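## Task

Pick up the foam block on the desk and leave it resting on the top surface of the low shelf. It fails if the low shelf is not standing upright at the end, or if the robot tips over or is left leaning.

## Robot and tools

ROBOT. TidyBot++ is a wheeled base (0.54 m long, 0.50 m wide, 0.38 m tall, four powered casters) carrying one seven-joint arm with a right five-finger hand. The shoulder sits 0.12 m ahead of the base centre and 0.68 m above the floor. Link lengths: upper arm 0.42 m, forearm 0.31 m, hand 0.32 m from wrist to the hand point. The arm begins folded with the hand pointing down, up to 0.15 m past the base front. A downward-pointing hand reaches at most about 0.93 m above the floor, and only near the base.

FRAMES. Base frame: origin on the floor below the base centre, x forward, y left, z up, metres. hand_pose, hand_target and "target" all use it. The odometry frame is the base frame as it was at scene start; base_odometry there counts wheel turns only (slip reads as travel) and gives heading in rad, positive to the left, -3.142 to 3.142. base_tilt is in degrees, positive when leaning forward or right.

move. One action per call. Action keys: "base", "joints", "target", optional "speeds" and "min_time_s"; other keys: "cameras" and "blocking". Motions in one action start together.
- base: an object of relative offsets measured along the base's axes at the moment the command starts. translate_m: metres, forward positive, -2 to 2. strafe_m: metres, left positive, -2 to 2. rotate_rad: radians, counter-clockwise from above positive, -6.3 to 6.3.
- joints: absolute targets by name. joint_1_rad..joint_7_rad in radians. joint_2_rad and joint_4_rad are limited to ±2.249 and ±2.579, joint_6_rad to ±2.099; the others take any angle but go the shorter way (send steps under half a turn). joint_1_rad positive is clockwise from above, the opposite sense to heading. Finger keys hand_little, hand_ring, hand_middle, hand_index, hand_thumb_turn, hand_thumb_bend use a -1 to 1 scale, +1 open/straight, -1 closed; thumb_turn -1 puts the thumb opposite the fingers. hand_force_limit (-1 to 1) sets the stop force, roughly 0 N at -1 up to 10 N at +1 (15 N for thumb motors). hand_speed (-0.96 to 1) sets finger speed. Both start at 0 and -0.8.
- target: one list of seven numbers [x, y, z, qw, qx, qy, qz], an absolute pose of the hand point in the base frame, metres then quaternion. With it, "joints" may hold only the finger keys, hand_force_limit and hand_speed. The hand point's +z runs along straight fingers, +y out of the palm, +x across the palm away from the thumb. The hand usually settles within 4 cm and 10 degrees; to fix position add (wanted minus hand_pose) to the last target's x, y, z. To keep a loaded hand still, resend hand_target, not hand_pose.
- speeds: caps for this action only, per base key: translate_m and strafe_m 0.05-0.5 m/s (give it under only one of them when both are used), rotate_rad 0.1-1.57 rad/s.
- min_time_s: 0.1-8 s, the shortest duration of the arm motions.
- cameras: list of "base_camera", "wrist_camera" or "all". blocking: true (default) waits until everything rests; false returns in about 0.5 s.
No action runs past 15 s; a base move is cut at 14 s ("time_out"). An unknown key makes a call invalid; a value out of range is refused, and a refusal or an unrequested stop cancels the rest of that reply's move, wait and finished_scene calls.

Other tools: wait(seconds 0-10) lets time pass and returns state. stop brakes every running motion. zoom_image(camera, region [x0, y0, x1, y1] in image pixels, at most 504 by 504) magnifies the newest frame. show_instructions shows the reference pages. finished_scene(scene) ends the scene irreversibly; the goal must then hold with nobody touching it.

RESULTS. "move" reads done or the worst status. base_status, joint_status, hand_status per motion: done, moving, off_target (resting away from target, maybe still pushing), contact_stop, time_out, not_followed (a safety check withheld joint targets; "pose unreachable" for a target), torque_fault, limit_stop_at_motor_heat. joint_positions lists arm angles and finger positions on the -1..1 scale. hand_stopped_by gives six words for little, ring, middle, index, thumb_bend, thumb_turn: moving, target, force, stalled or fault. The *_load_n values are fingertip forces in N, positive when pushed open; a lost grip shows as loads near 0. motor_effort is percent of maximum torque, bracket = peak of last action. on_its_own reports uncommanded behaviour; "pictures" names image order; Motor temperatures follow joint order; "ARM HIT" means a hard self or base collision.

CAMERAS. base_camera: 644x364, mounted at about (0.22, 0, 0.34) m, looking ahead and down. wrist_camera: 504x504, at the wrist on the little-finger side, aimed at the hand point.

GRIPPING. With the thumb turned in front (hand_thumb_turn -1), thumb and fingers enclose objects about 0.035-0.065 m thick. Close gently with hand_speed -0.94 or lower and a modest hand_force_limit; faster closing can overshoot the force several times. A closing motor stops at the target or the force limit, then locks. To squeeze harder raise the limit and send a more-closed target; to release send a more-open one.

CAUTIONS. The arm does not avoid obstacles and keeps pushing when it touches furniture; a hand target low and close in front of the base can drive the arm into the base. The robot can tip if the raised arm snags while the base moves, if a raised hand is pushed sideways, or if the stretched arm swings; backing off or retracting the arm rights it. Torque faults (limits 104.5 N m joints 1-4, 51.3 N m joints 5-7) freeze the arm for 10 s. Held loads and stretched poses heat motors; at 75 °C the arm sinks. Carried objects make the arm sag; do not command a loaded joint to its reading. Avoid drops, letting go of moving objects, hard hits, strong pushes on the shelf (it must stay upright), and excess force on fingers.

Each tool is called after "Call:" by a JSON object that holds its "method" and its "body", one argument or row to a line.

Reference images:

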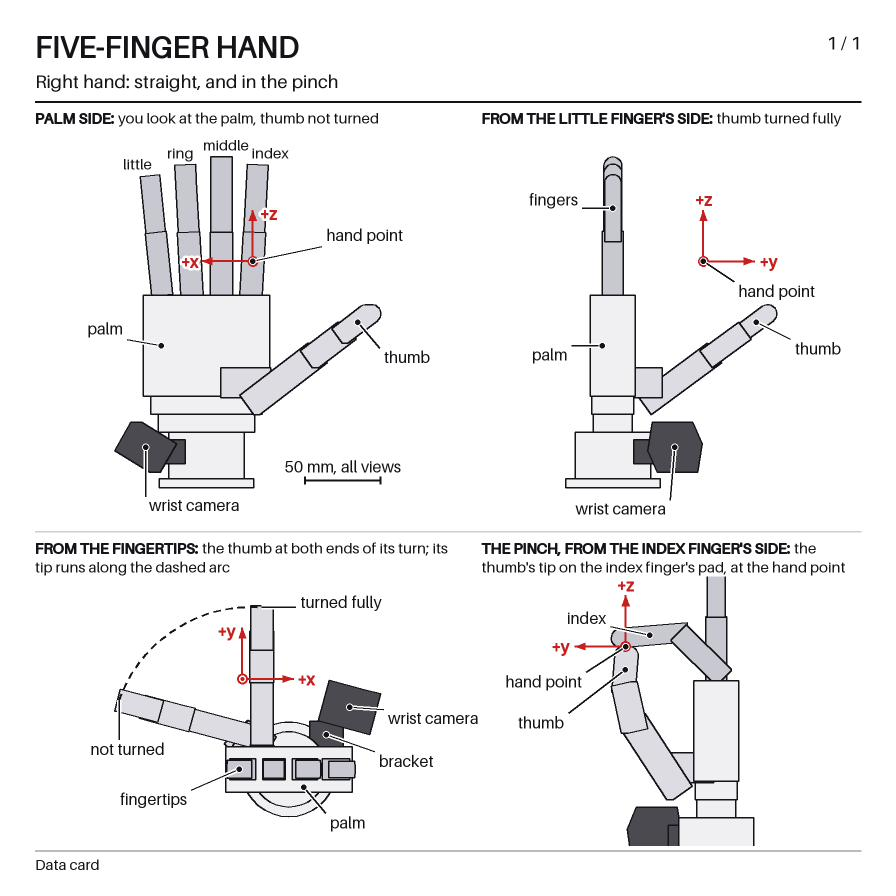

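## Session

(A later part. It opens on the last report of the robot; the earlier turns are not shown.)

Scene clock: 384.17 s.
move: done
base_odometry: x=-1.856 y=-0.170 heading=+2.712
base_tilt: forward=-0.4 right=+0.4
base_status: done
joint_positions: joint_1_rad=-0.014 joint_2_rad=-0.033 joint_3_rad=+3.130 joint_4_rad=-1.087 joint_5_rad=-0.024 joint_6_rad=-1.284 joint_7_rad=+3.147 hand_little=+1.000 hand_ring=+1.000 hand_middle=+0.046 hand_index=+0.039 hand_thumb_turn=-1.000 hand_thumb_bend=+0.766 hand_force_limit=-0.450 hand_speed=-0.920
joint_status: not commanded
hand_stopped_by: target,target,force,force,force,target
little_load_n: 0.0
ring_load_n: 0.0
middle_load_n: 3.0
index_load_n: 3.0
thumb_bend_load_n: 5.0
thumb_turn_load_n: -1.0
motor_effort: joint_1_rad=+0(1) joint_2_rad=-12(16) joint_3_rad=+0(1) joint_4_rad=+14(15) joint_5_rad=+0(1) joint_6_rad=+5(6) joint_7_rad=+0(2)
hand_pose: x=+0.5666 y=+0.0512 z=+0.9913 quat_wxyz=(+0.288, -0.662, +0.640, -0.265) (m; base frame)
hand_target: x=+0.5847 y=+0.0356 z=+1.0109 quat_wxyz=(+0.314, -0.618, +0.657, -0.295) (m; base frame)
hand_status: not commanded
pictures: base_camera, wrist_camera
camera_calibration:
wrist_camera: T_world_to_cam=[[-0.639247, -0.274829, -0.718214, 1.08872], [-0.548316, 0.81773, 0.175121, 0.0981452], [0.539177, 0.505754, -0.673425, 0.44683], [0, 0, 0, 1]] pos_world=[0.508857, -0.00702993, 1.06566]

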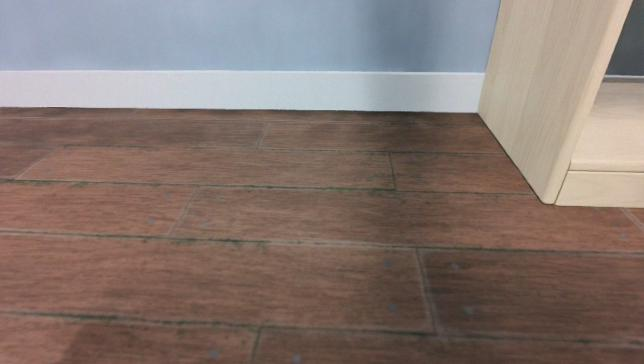

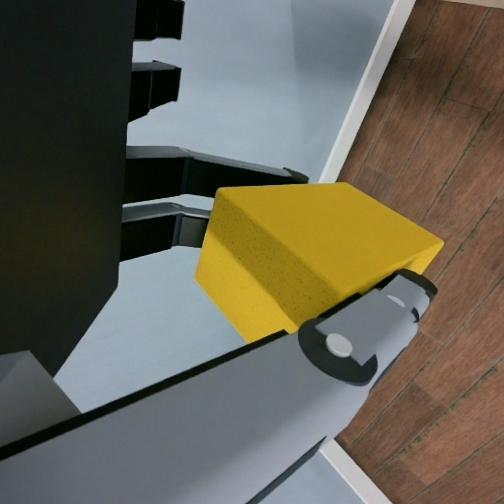

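Call:
{"method": "move", "body": {
  "base": {"translate_m": 0.48},
  "speeds": {"translate_m": 0.3},
  "joints": {"joint_1_rad": 1.09},
  "min_time_s": 2
}}

Call:
{"method": "move", "body": {
  "joints": {"joint_2_rad": 0.196, "joint_4_rad": -1.38, "joint_6_rad": -0.70},
  "min_time_s": 2,
  "cameras": ["base_camera", "wrist_camera"]
}}

Scene clock: 411.87 s.
move: done
base_odometry: x=-2.293 y=+0.030 heading=+2.712
base_tilt: forward=-0.4 right=+0.4
base_status: done
joint_positions: joint_1_rad=+1.069 joint_2_rad=-0.038 joint_3_rad=+3.131 joint_4_rad=-1.087 joint_5_rad=-0.024 joint_6_rad=-1.283 joint_7_rad=+3.147 hand_little=+1.000 hand_ring=+1.000 hand_middle=+0.046 hand_index=+0.039 hand_thumb_turn=-1.000 hand_thumb_bend=+0.766 hand_force_limit=-0.450 hand_speed=-0.920
joint_status: all done
hand_stopped_by: target,target,force,force,force,target
little_load_n: 0.0
ring_load_n: 0.0
middle_load_n: 3.0
index_load_n: 2.5
thumb_bend_load_n: 5.0
thumb_turn_load_n: -1.0
motor_effort: joint_1_rad=+1(2) joint_2_rad=-12(14) joint_3_rad=+0(1) joint_4_rad=+14(14) joint_5_rad=+0(1) joint_6_rad=+6(6) joint_7_rad=-1(1)
hand_pose: x=+0.3733 y=-0.3704 z=+0.9934 quat_wxyz=(+0.110, -0.237, +0.888, -0.378) (m; base frame)
hand_target: x=+0.3660 y=-0.3965 z=+1.0109 quat_wxyz=(+0.115, -0.188, +0.883, -0.415) (m; base frame)
hand_status: not commanded
pictures: none

Scene clock: 414.50 s.
move: done
base_odometry: x=-2.293 y=+0.030 heading=+2.712
base_tilt: forward=-0.4 right=+0.4
base_status: not commanded
joint_positions: joint_1_rad=+1.069 joint_2_rad=+0.173 joint_3_rad=+3.131 joint_4_rad=-1.367 joint_5_rad=-0.024 joint_6_rad=-0.788 joint_7_rad=+3.147 hand_little=+1.000 hand_ring=+1.000 hand_middle=+0.046 hand_index=+0.039 hand_thumb_turn=-1.000 hand_thumb_bend=+0.766 hand_force_limit=-0.450 hand_speed=-0.920
joint_status: all done
hand_stopped_by: target,target,force,force,force,target
little_load_n: 0.0
ring_load_n: 0.0
middle_load_n: 3.5
index_load_n: 3.0
thumb_bend_load_n: 5.0
thumb_turn_load_n: -1.0
motor_effort: joint_1_rad=+1(1) joint_2_rad=-21(23) joint_3_rad=+0(1) joint_4_rad=+15(17) joint_5_rad=-1(1) joint_6_rad=+5(7) joint_7_rad=+0(1)
hand_pose: x=+0.4362 y=-0.4859 z=+0.8419 quat_wxyz=(+0.111, -0.231, +0.889, -0.380) (m; base frame)
hand_target: x=+0.4298 y=-0.5190 z=+0.8398 quat_wxyz=(+0.112, -0.189, +0.888, -0.404) (m; base frame)
hand_status: not commanded
pictures: base_camera, wrist_camera
camera_calibration:
wrist_camera: T_world_to_cam=[[-0.53023, 0.43803, -0.725938, 1.05569], [0.474083, 0.863021, 0.174472, 0.0685395], [0.702923, -0.251645, -0.665262, 0.241887], [0, 0, 0, 1]] pos_world=[0.357238, -0.460706, 0.915328]

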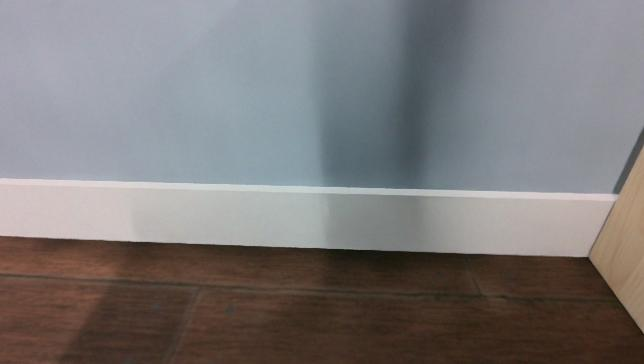

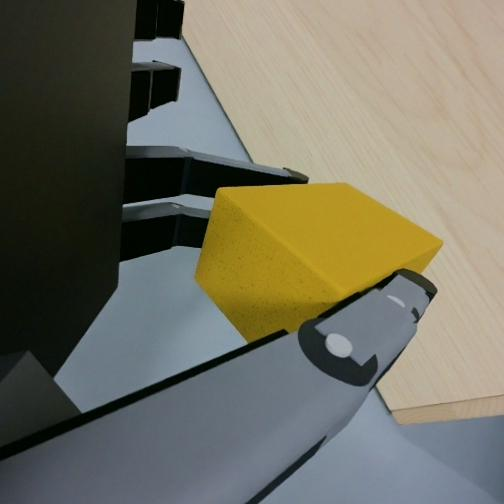

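Call:
{"method": "move", "body": {
  "joints": {"joint_2_rad": 0.26, "joint_4_rad": -1.79, "joint_6_rad": -0.22},
  "min_time_s": 3,
  "cameras": ["wrist_camera"]
}}

Scene clock: 446.97 s.
move: done
base_odometry: x=-2.293 y=+0.030 heading=+2.712
base_tilt: forward=-0.4 right=+0.4
base_status: not commanded
joint_positions: joint_1_rad=+1.069 joint_2_rad=+0.229 joint_3_rad=+3.131 joint_4_rad=-1.776 joint_5_rad=-0.024 joint_6_rad=-0.309 joint_7_rad=+3.147 hand_little=+1.000 hand_ring=+1.000 hand_middle=+0.046 hand_index=+0.039 hand_thumb_turn=-1.000 hand_thumb_bend=+0.766 hand_force_limit=-0.450 hand_speed=-0.920
joint_status: all done
hand_stopped_by: target,target,force,force,force,target
little_load_n: -0.5
ring_load_n: 0.0
middle_load_n: 3.0
index_load_n: 2.5
thumb_bend_load_n: 5.0
thumb_turn_load_n: -1.0
motor_effort: joint_1_rad=+0(1) joint_2_rad=-20(22) joint_3_rad=-1(2) joint_4_rad=+14(17) joint_5_rad=+0(1) joint_6_rad=+5(6) joint_7_rad=+0(1)
hand_pose: x=+0.4331 y=-0.4857 z=+0.6981 quat_wxyz=(+0.110, -0.225, +0.887, -0.387) (m; base frame)
hand_target: x=+0.4263 y=-0.5122 z=+0.6917 quat_wxyz=(+0.113, -0.188, +0.887, -0.407) (m; base frame)
hand_status: not commanded
pictures: wrist_camera
camera_calibration:
wrist_camera: T_world_to_cam=[[-0.521151, 0.434056, -0.734845, 0.949968], [0.482895, 0.859905, 0.165457, 0.0959203], [0.703714, -0.268625, -0.657744, 0.134663], [0, 0, 0, 1]] pos_world=[0.353994, -0.458648, 0.770782]

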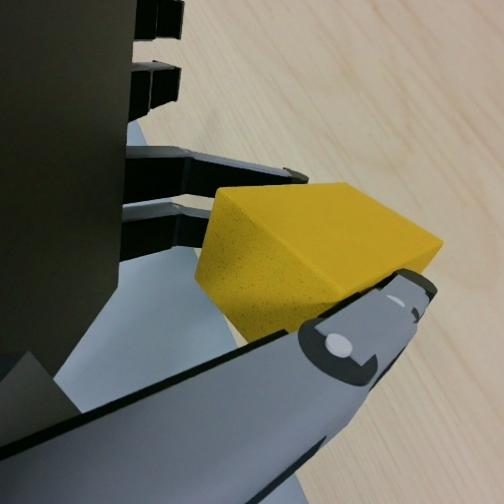

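Call:
{"method": "move", "body": {
  "joints": {"joint_2_rad": 0.288, "joint_4_rad": -1.838, "joint_6_rad": -0.15},
  "min_time_s": 1.5
}}

Call:
{"method": "move", "body": {
  "joints": {"joint_2_rad": 0.296, "joint_4_rad": -1.853, "joint_6_rad": -0.128},
  "min_time_s": 1,
  "cameras": ["wrist_camera"]
}}

Scene clock: 459.83 s.
move: done
base_odometry: x=-2.293 y=+0.030 heading=+2.712
base_tilt: forward=-0.4 right=+0.4
base_status: not commanded
joint_positions: joint_1_rad=+1.069 joint_2_rad=+0.255 joint_3_rad=+3.131 joint_4_rad=-1.822 joint_5_rad=-0.024 joint_6_rad=-0.239 joint_7_rad=+3.147 hand_little=+1.000 hand_ring=+1.000 hand_middle=+0.046 hand_index=+0.039 hand_thumb_turn=-1.000 hand_thumb_bend=+0.766 hand_force_limit=-0.450 hand_speed=-0.920
joint_status: all done
hand_stopped_by: target,target,force,force,force,target
little_load_n: 0.0
ring_load_n: 0.0
middle_load_n: 3.0
index_load_n: 3.0
thumb_bend_load_n: 5.0
thumb_turn_load_n: -1.0
motor_effort: joint_1_rad=+0(1) joint_2_rad=-21(22) joint_3_rad=+0(1) joint_4_rad=+14(15) joint_5_rad=+0(1) joint_6_rad=+5(7) joint_7_rad=-1(1)
hand_pose: x=+0.4326 y=-0.4859 z=+0.6747 quat_wxyz=(+0.109, -0.225, +0.888, -0.386) (m; base frame)
hand_target: x=+0.4253 y=-0.5104 z=+0.6665 quat_wxyz=(+0.112, -0.189, +0.888, -0.404) (m; base frame)
hand_status: not commanded
pictures: none

Scene clock: 461.13 s.
move: done
base_odometry: x=-2.293 y=+0.030 heading=+2.712
base_tilt: forward=-0.4 right=+0.4
base_status: not commanded
joint_positions: joint_1_rad=+1.069 joint_2_rad=+0.262 joint_3_rad=+3.131 joint_4_rad=-1.836 joint_5_rad=-0.024 joint_6_rad=-0.216 joint_7_rad=+3.147 hand_little=+1.000 hand_ring=+1.000 hand_middle=+0.046 hand_index=+0.039 hand_thumb_turn=-1.000 hand_thumb_bend=+0.766 hand_force_limit=-0.450 hand_speed=-0.920
joint_status: all done
hand_stopped_by: target,target,force,force,force,target
little_load_n: 0.0
ring_load_n: 0.0
middle_load_n: 3.0
index_load_n: 3.0
thumb_bend_load_n: 5.0
thumb_turn_load_n: -1.0
motor_effort: joint_1_rad=+0(1) joint_2_rad=-21(22) joint_3_rad=-1(1) joint_4_rad=+13(14) joint_5_rad=+0(1) joint_6_rad=+5(6) joint_7_rad=+0(1)
hand_pose: x=+0.4325 y=-0.4860 z=+0.6688 quat_wxyz=(+0.109, -0.224, +0.888, -0.387) (m; base frame)
hand_target: x=+0.4249 y=-0.5096 z=+0.6592 quat_wxyz=(+0.112, -0.189, +0.888, -0.404) (m; base frame)
hand_status: not commanded
pictures: wrist_camera
camera_calibration:
wrist_camera: T_world_to_cam=[[-0.520829, 0.435291, -0.734343, 0.928345], [0.484923, 0.858822, 0.165148, 0.100193], [0.702557, -0.270086, -0.658382, 0.1159], [0, 0, 0, 1]] pos_world=[0.353496, -0.458845, 0.741483]

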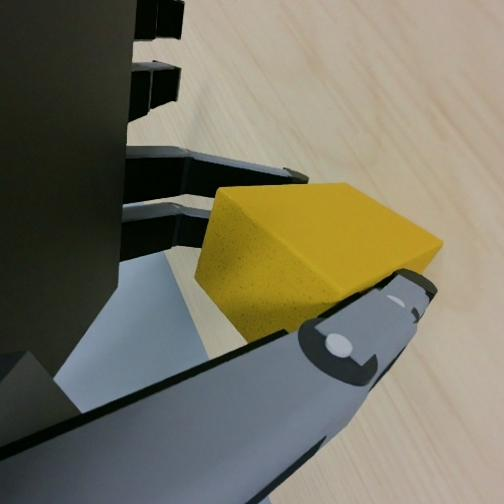

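Call:
{"method": "move", "body": {
  "joints": {"joint_2_rad": 0.304, "joint_4_rad": -1.867, "joint_6_rad": -0.107},
  "min_time_s": 1
}}

Call:
{"method": "move", "body": {
  "joints": {"joint_2_rad": 0.309, "joint_4_rad": -1.877, "joint_6_rad": -0.092},
  "min_time_s": 1,
  "cameras": ["wrist_camera"]
}}

Scene clock: 470.23 s.
move: done
base_odometry: x=-2.293 y=+0.030 heading=+2.712
base_tilt: forward=-0.4 right=+0.4
base_status: not commanded
joint_positions: joint_1_rad=+1.069 joint_2_rad=+0.262 joint_3_rad=+3.131 joint_4_rad=-1.846 joint_5_rad=-0.024 joint_6_rad=-0.196 joint_7_rad=+3.147 hand_little=+1.000 hand_ring=+1.000 hand_middle=+0.046 hand_index=+0.039 hand_thumb_turn=-1.000 hand_thumb_bend=+0.766 hand_force_limit=-0.450 hand_speed=-0.920
joint_status: all done
hand_stopped_by: target,target,force,force,force,target
little_load_n: 0.0
ring_load_n: 0.0
middle_load_n: 1.5
index_load_n: 1.5
thumb_bend_load_n: 5.0
thumb_turn_load_n: -0.5
motor_effort: joint_1_rad=+1(1) joint_2_rad=-19(22) joint_3_rad=+0(1) joint_4_rad=+13(14) joint_5_rad=+0(1) joint_6_rad=+6(6) joint_7_rad=+0(1)
hand_pose: x=+0.4328 y=-0.4869 z=+0.6679 quat_wxyz=(+0.110, -0.224, +0.886, -0.392) (m; base frame)
hand_target: x=+0.4245 y=-0.5088 z=+0.6522 quat_wxyz=(+0.112, -0.189, +0.888, -0.403) (m; base frame)
hand_status: not commanded
pictures: none

Scene clock: 471.53 s.
move: done
base_odometry: x=-2.293 y=+0.030 heading=+2.712
base_tilt: forward=-0.4 right=+0.3
base_status: not commanded
joint_positions: joint_1_rad=+1.069 joint_2_rad=+0.262 joint_3_rad=+3.131 joint_4_rad=-1.855 joint_5_rad=-0.024 joint_6_rad=-0.180 joint_7_rad=+3.147 hand_little=+1.000 hand_ring=+1.000 hand_middle=+0.046 hand_index=+0.038 hand_thumb_turn=-1.000 hand_thumb_bend=+0.766 hand_force_limit=-0.450 hand_speed=-0.920
joint_status: all done
hand_stopped_by: target,target,force,force,force,target
little_load_n: 0.0
ring_load_n: 0.0
middle_load_n: 1.5
index_load_n: 0.5
thumb_bend_load_n: 4.5
thumb_turn_load_n: -0.5
motor_effort: joint_1_rad=+0(1) joint_2_rad=-18(20) joint_3_rad=-1(1) joint_4_rad=+12(14) joint_5_rad=+0(0) joint_6_rad=+5(6) joint_7_rad=+0(1)
hand_pose: x=+0.4329 y=-0.4875 z=+0.6669 quat_wxyz=(+0.111, -0.223, +0.884, -0.395) (m; base frame)
hand_target: x=+0.4242 y=-0.5082 z=+0.6477 quat_wxyz=(+0.112, -0.189, +0.888, -0.403) (m; base frame)
hand_status: not commanded
pictures: wrist_camera
camera_calibration:
wrist_camera: T_world_to_cam=[[-0.51422, 0.424962, -0.744973, 0.927031], [0.484722, 0.860584, 0.15633, 0.108326], [0.707547, -0.280717, -0.648518, 0.100003], [0, 0, 0, 1]] pos_world=[0.353433, -0.459104, 0.738532]

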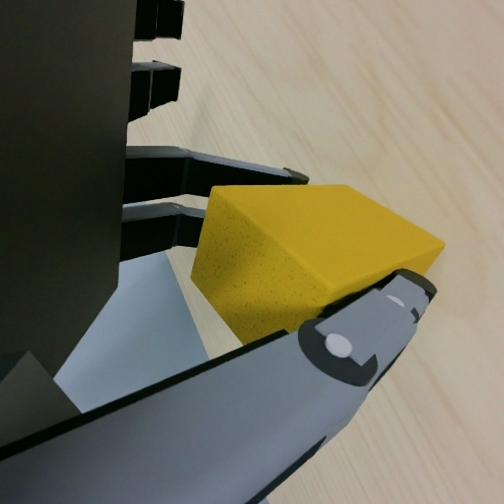

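Call:
{"method": "move", "body": {
  "joints": {"joint_2_rad": 0.298, "joint_4_rad": -1.86, "joint_6_rad": -0.12},
  "min_time_s": 1
}}

Call:
{"method": "move", "body": {
  "joints": {"hand_speed": -0.85, "hand_thumb_bend": 1.0, "hand_index": 0.6, "hand_middle": 0.6},
  "cameras": ["wrist_camera"]
}}

Scene clock: 482.20 s.
move: done
base_odometry: x=-2.293 y=+0.030 heading=+2.712
base_tilt: forward=-0.4 right=+0.4
base_status: not commanded
joint_positions: joint_1_rad=+1.069 joint_2_rad=+0.262 joint_3_rad=+3.131 joint_4_rad=-1.855 joint_5_rad=-0.024 joint_6_rad=-0.180 joint_7_rad=+3.147 hand_little=+1.000 hand_ring=+1.000 hand_middle=+0.046 hand_index=+0.038 hand_thumb_turn=-1.000 hand_thumb_bend=+0.766 hand_force_limit=-0.450 hand_speed=-0.920
joint_status: all done
hand_stopped_by: target,target,force,force,force,target
little_load_n: 0.0
ring_load_n: 0.0
middle_load_n: 1.5
index_load_n: 0.5
thumb_bend_load_n: 4.5
thumb_turn_load_n: -0.5
motor_effort: joint_1_rad=+0(1) joint_2_rad=-19(19) joint_3_rad=-1(1) joint_4_rad=+13(14) joint_5_rad=+0(0) joint_6_rad=+5(6) joint_7_rad=+0(1)
hand_pose: x=+0.4329 y=-0.4875 z=+0.6669 quat_wxyz=(+0.111, -0.223, +0.884, -0.395) (m; base frame)
hand_target: x=+0.4245 y=-0.5087 z=+0.6564 quat_wxyz=(+0.112, -0.189, +0.888, -0.403) (m; base frame)
hand_status: not commanded
pictures: none

Scene clock: 484.03 s.
move: done
base_odometry: x=-2.293 y=+0.030 heading=+2.712
base_tilt: forward=-0.4 right=+0.4
base_status: not commanded
joint_positions: joint_1_rad=+1.069 joint_2_rad=+0.271 joint_3_rad=+3.131 joint_4_rad=-1.855 joint_5_rad=-0.024 joint_6_rad=-0.180 joint_7_rad=+3.147 hand_little=+1.000 hand_ring=+1.000 hand_middle=+0.600 hand_index=+0.600 hand_thumb_turn=-1.000 hand_thumb_bend=+1.000 hand_force_limit=-0.450 hand_speed=-0.850
joint_status: all done
hand_stopped_by: target,target,target,target,target,target
little_load_n: 0.0
ring_load_n: 0.0
middle_load_n: 0.0
index_load_n: 0.0
thumb_bend_load_n: 0.0
thumb_turn_load_n: 0.0
motor_effort: joint_1_rad=+0(1) joint_2_rad=-22(22) joint_3_rad=-1(2) joint_4_rad=+13(14) joint_5_rad=+0(1) joint_6_rad=+6(6) joint_7_rad=+0(1)
hand_pose: x=+0.4328 y=-0.4873 z=+0.6616 quat_wxyz=(+0.110, -0.223, +0.886, -0.391) (m; base frame)
hand_target: x=+0.4245 y=-0.5087 z=+0.6564 quat_wxyz=(+0.112, -0.189, +0.888, -0.403) (m; base frame)
hand_status: not commanded
pictures: wrist_camera
camera_calibration:
wrist_camera: T_world_to_cam=[[-0.517417, 0.430927, -0.739311, 0.923559], [0.485388, 0.859315, 0.161169, 0.105], [0.704754, -0.275461, -0.653792, 0.103985], [0, 0, 0, 1]] pos_world=[0.353616, -0.459571, 0.73386]

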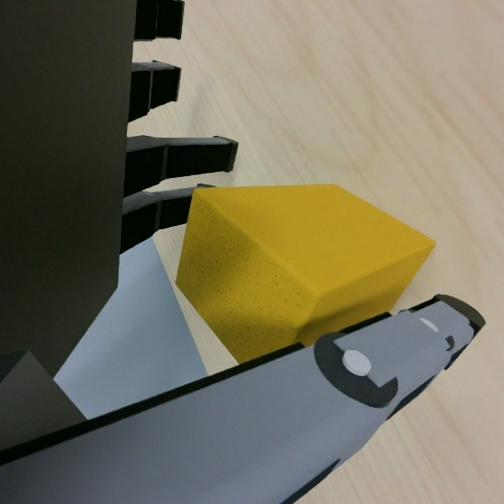

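Call:
{"method": "move", "body": {
  "joints": {"joint_2_rad": 0.15, "joint_4_rad": -1.631, "joint_6_rad": -0.53},
  "min_time_s": 2.5
}}

Call:
{"method": "move", "body": {
  "joints": {"joint_2_rad": 0.0, "joint_4_rad": -1.2, "joint_6_rad": -1.03},
  "min_time_s": 2,
  "cameras": ["wrist_camera"]
}}

Scene clock: 500.27 s.
move: done
base_odometry: x=-2.293 y=+0.030 heading=+2.712
base_tilt: forward=-0.4 right=+0.4
base_status: not commanded
joint_positions: joint_1_rad=+1.069 joint_2_rad=+0.189 joint_3_rad=+3.131 joint_4_rad=-1.659 joint_5_rad=-0.024 joint_6_rad=-0.449 joint_7_rad=+3.147 hand_little=+1.000 hand_ring=+1.000 hand_middle=+0.600 hand_index=+0.600 hand_thumb_turn=-1.000 hand_thumb_bend=+1.000 hand_force_limit=-0.450 hand_speed=-0.850
joint_status: all done
hand_stopped_by: target,target,target,target,target,target
little_load_n: 0.0
ring_load_n: 0.0
middle_load_n: -0.5
index_load_n: -0.5
thumb_bend_load_n: 0.0
thumb_turn_load_n: 0.0
motor_effort: joint_1_rad=+1(1) joint_2_rad=-21(23) joint_3_rad=+0(1) joint_4_rad=+15(16) joint_5_rad=+0(1) joint_6_rad=+5(7) joint_7_rad=+1(1)
hand_pose: x=+0.4362 y=-0.4898 z=+0.7509 quat_wxyz=(+0.113, -0.225, +0.884, -0.394) (m; base frame)
hand_target: x=+0.4136 y=-0.4880 z=+0.7721 quat_wxyz=(+0.108, -0.190, +0.895, -0.389) (m; base frame)
hand_status: not commanded
pictures: none

Scene clock: 502.87 s.
move: done
base_odometry: x=-2.293 y=+0.030 heading=+2.712
base_tilt: forward=-0.4 right=+0.4
base_status: not commanded
joint_positions: joint_1_rad=+1.069 joint_2_rad=+0.030 joint_3_rad=+3.131 joint_4_rad=-1.226 joint_5_rad=-0.024 joint_6_rad=-0.947 joint_7_rad=+3.147 hand_little=+1.000 hand_ring=+1.000 hand_middle=+0.600 hand_index=+0.600 hand_thumb_turn=-1.000 hand_thumb_bend=+1.000 hand_force_limit=-0.450 hand_speed=-0.850
joint_status: all done
hand_stopped_by: target,target,target,target,target,target
little_load_n: 0.0
ring_load_n: 0.0
middle_load_n: 0.0
index_load_n: 0.0
thumb_bend_load_n: 0.0
thumb_turn_load_n: 0.0
motor_effort: joint_1_rad=+0(1) joint_2_rad=-15(22) joint_3_rad=-1(1) joint_4_rad=+15(17) joint_5_rad=+0(1) joint_6_rad=+6(7) joint_7_rad=+1(1)
hand_pose: x=+0.4154 y=-0.4474 z=+0.9616 quat_wxyz=(+0.125, -0.226, +0.863, -0.435) (m; base frame)
hand_target: x=+0.3873 y=-0.4375 z=+0.9732 quat_wxyz=(+0.118, -0.187, +0.878, -0.424) (m; base frame)
hand_status: not commanded
pictures: wrist_camera
camera_calibration:
wrist_camera: T_world_to_cam=[[-0.485942, 0.352494, -0.799755, 1.12911], [0.462815, 0.880015, 0.106656, 0.101762], [0.741393, -0.31831, -0.590776, 0.228365], [0, 0, 0, 1]] pos_world=[0.332278, -0.414866, 1.02707]

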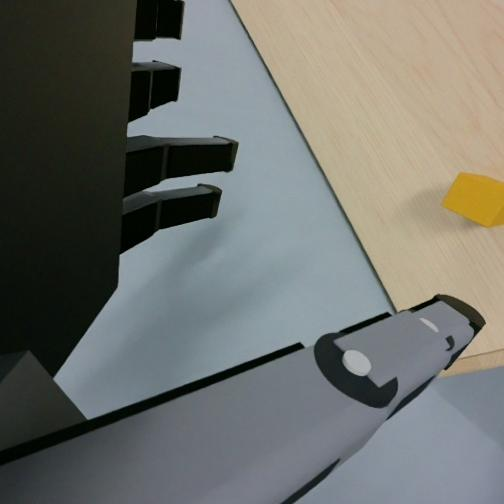

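Call:
{"method": "finished_scene", "body": {
  "scene": 2
}}

The scene is finished: the task was done.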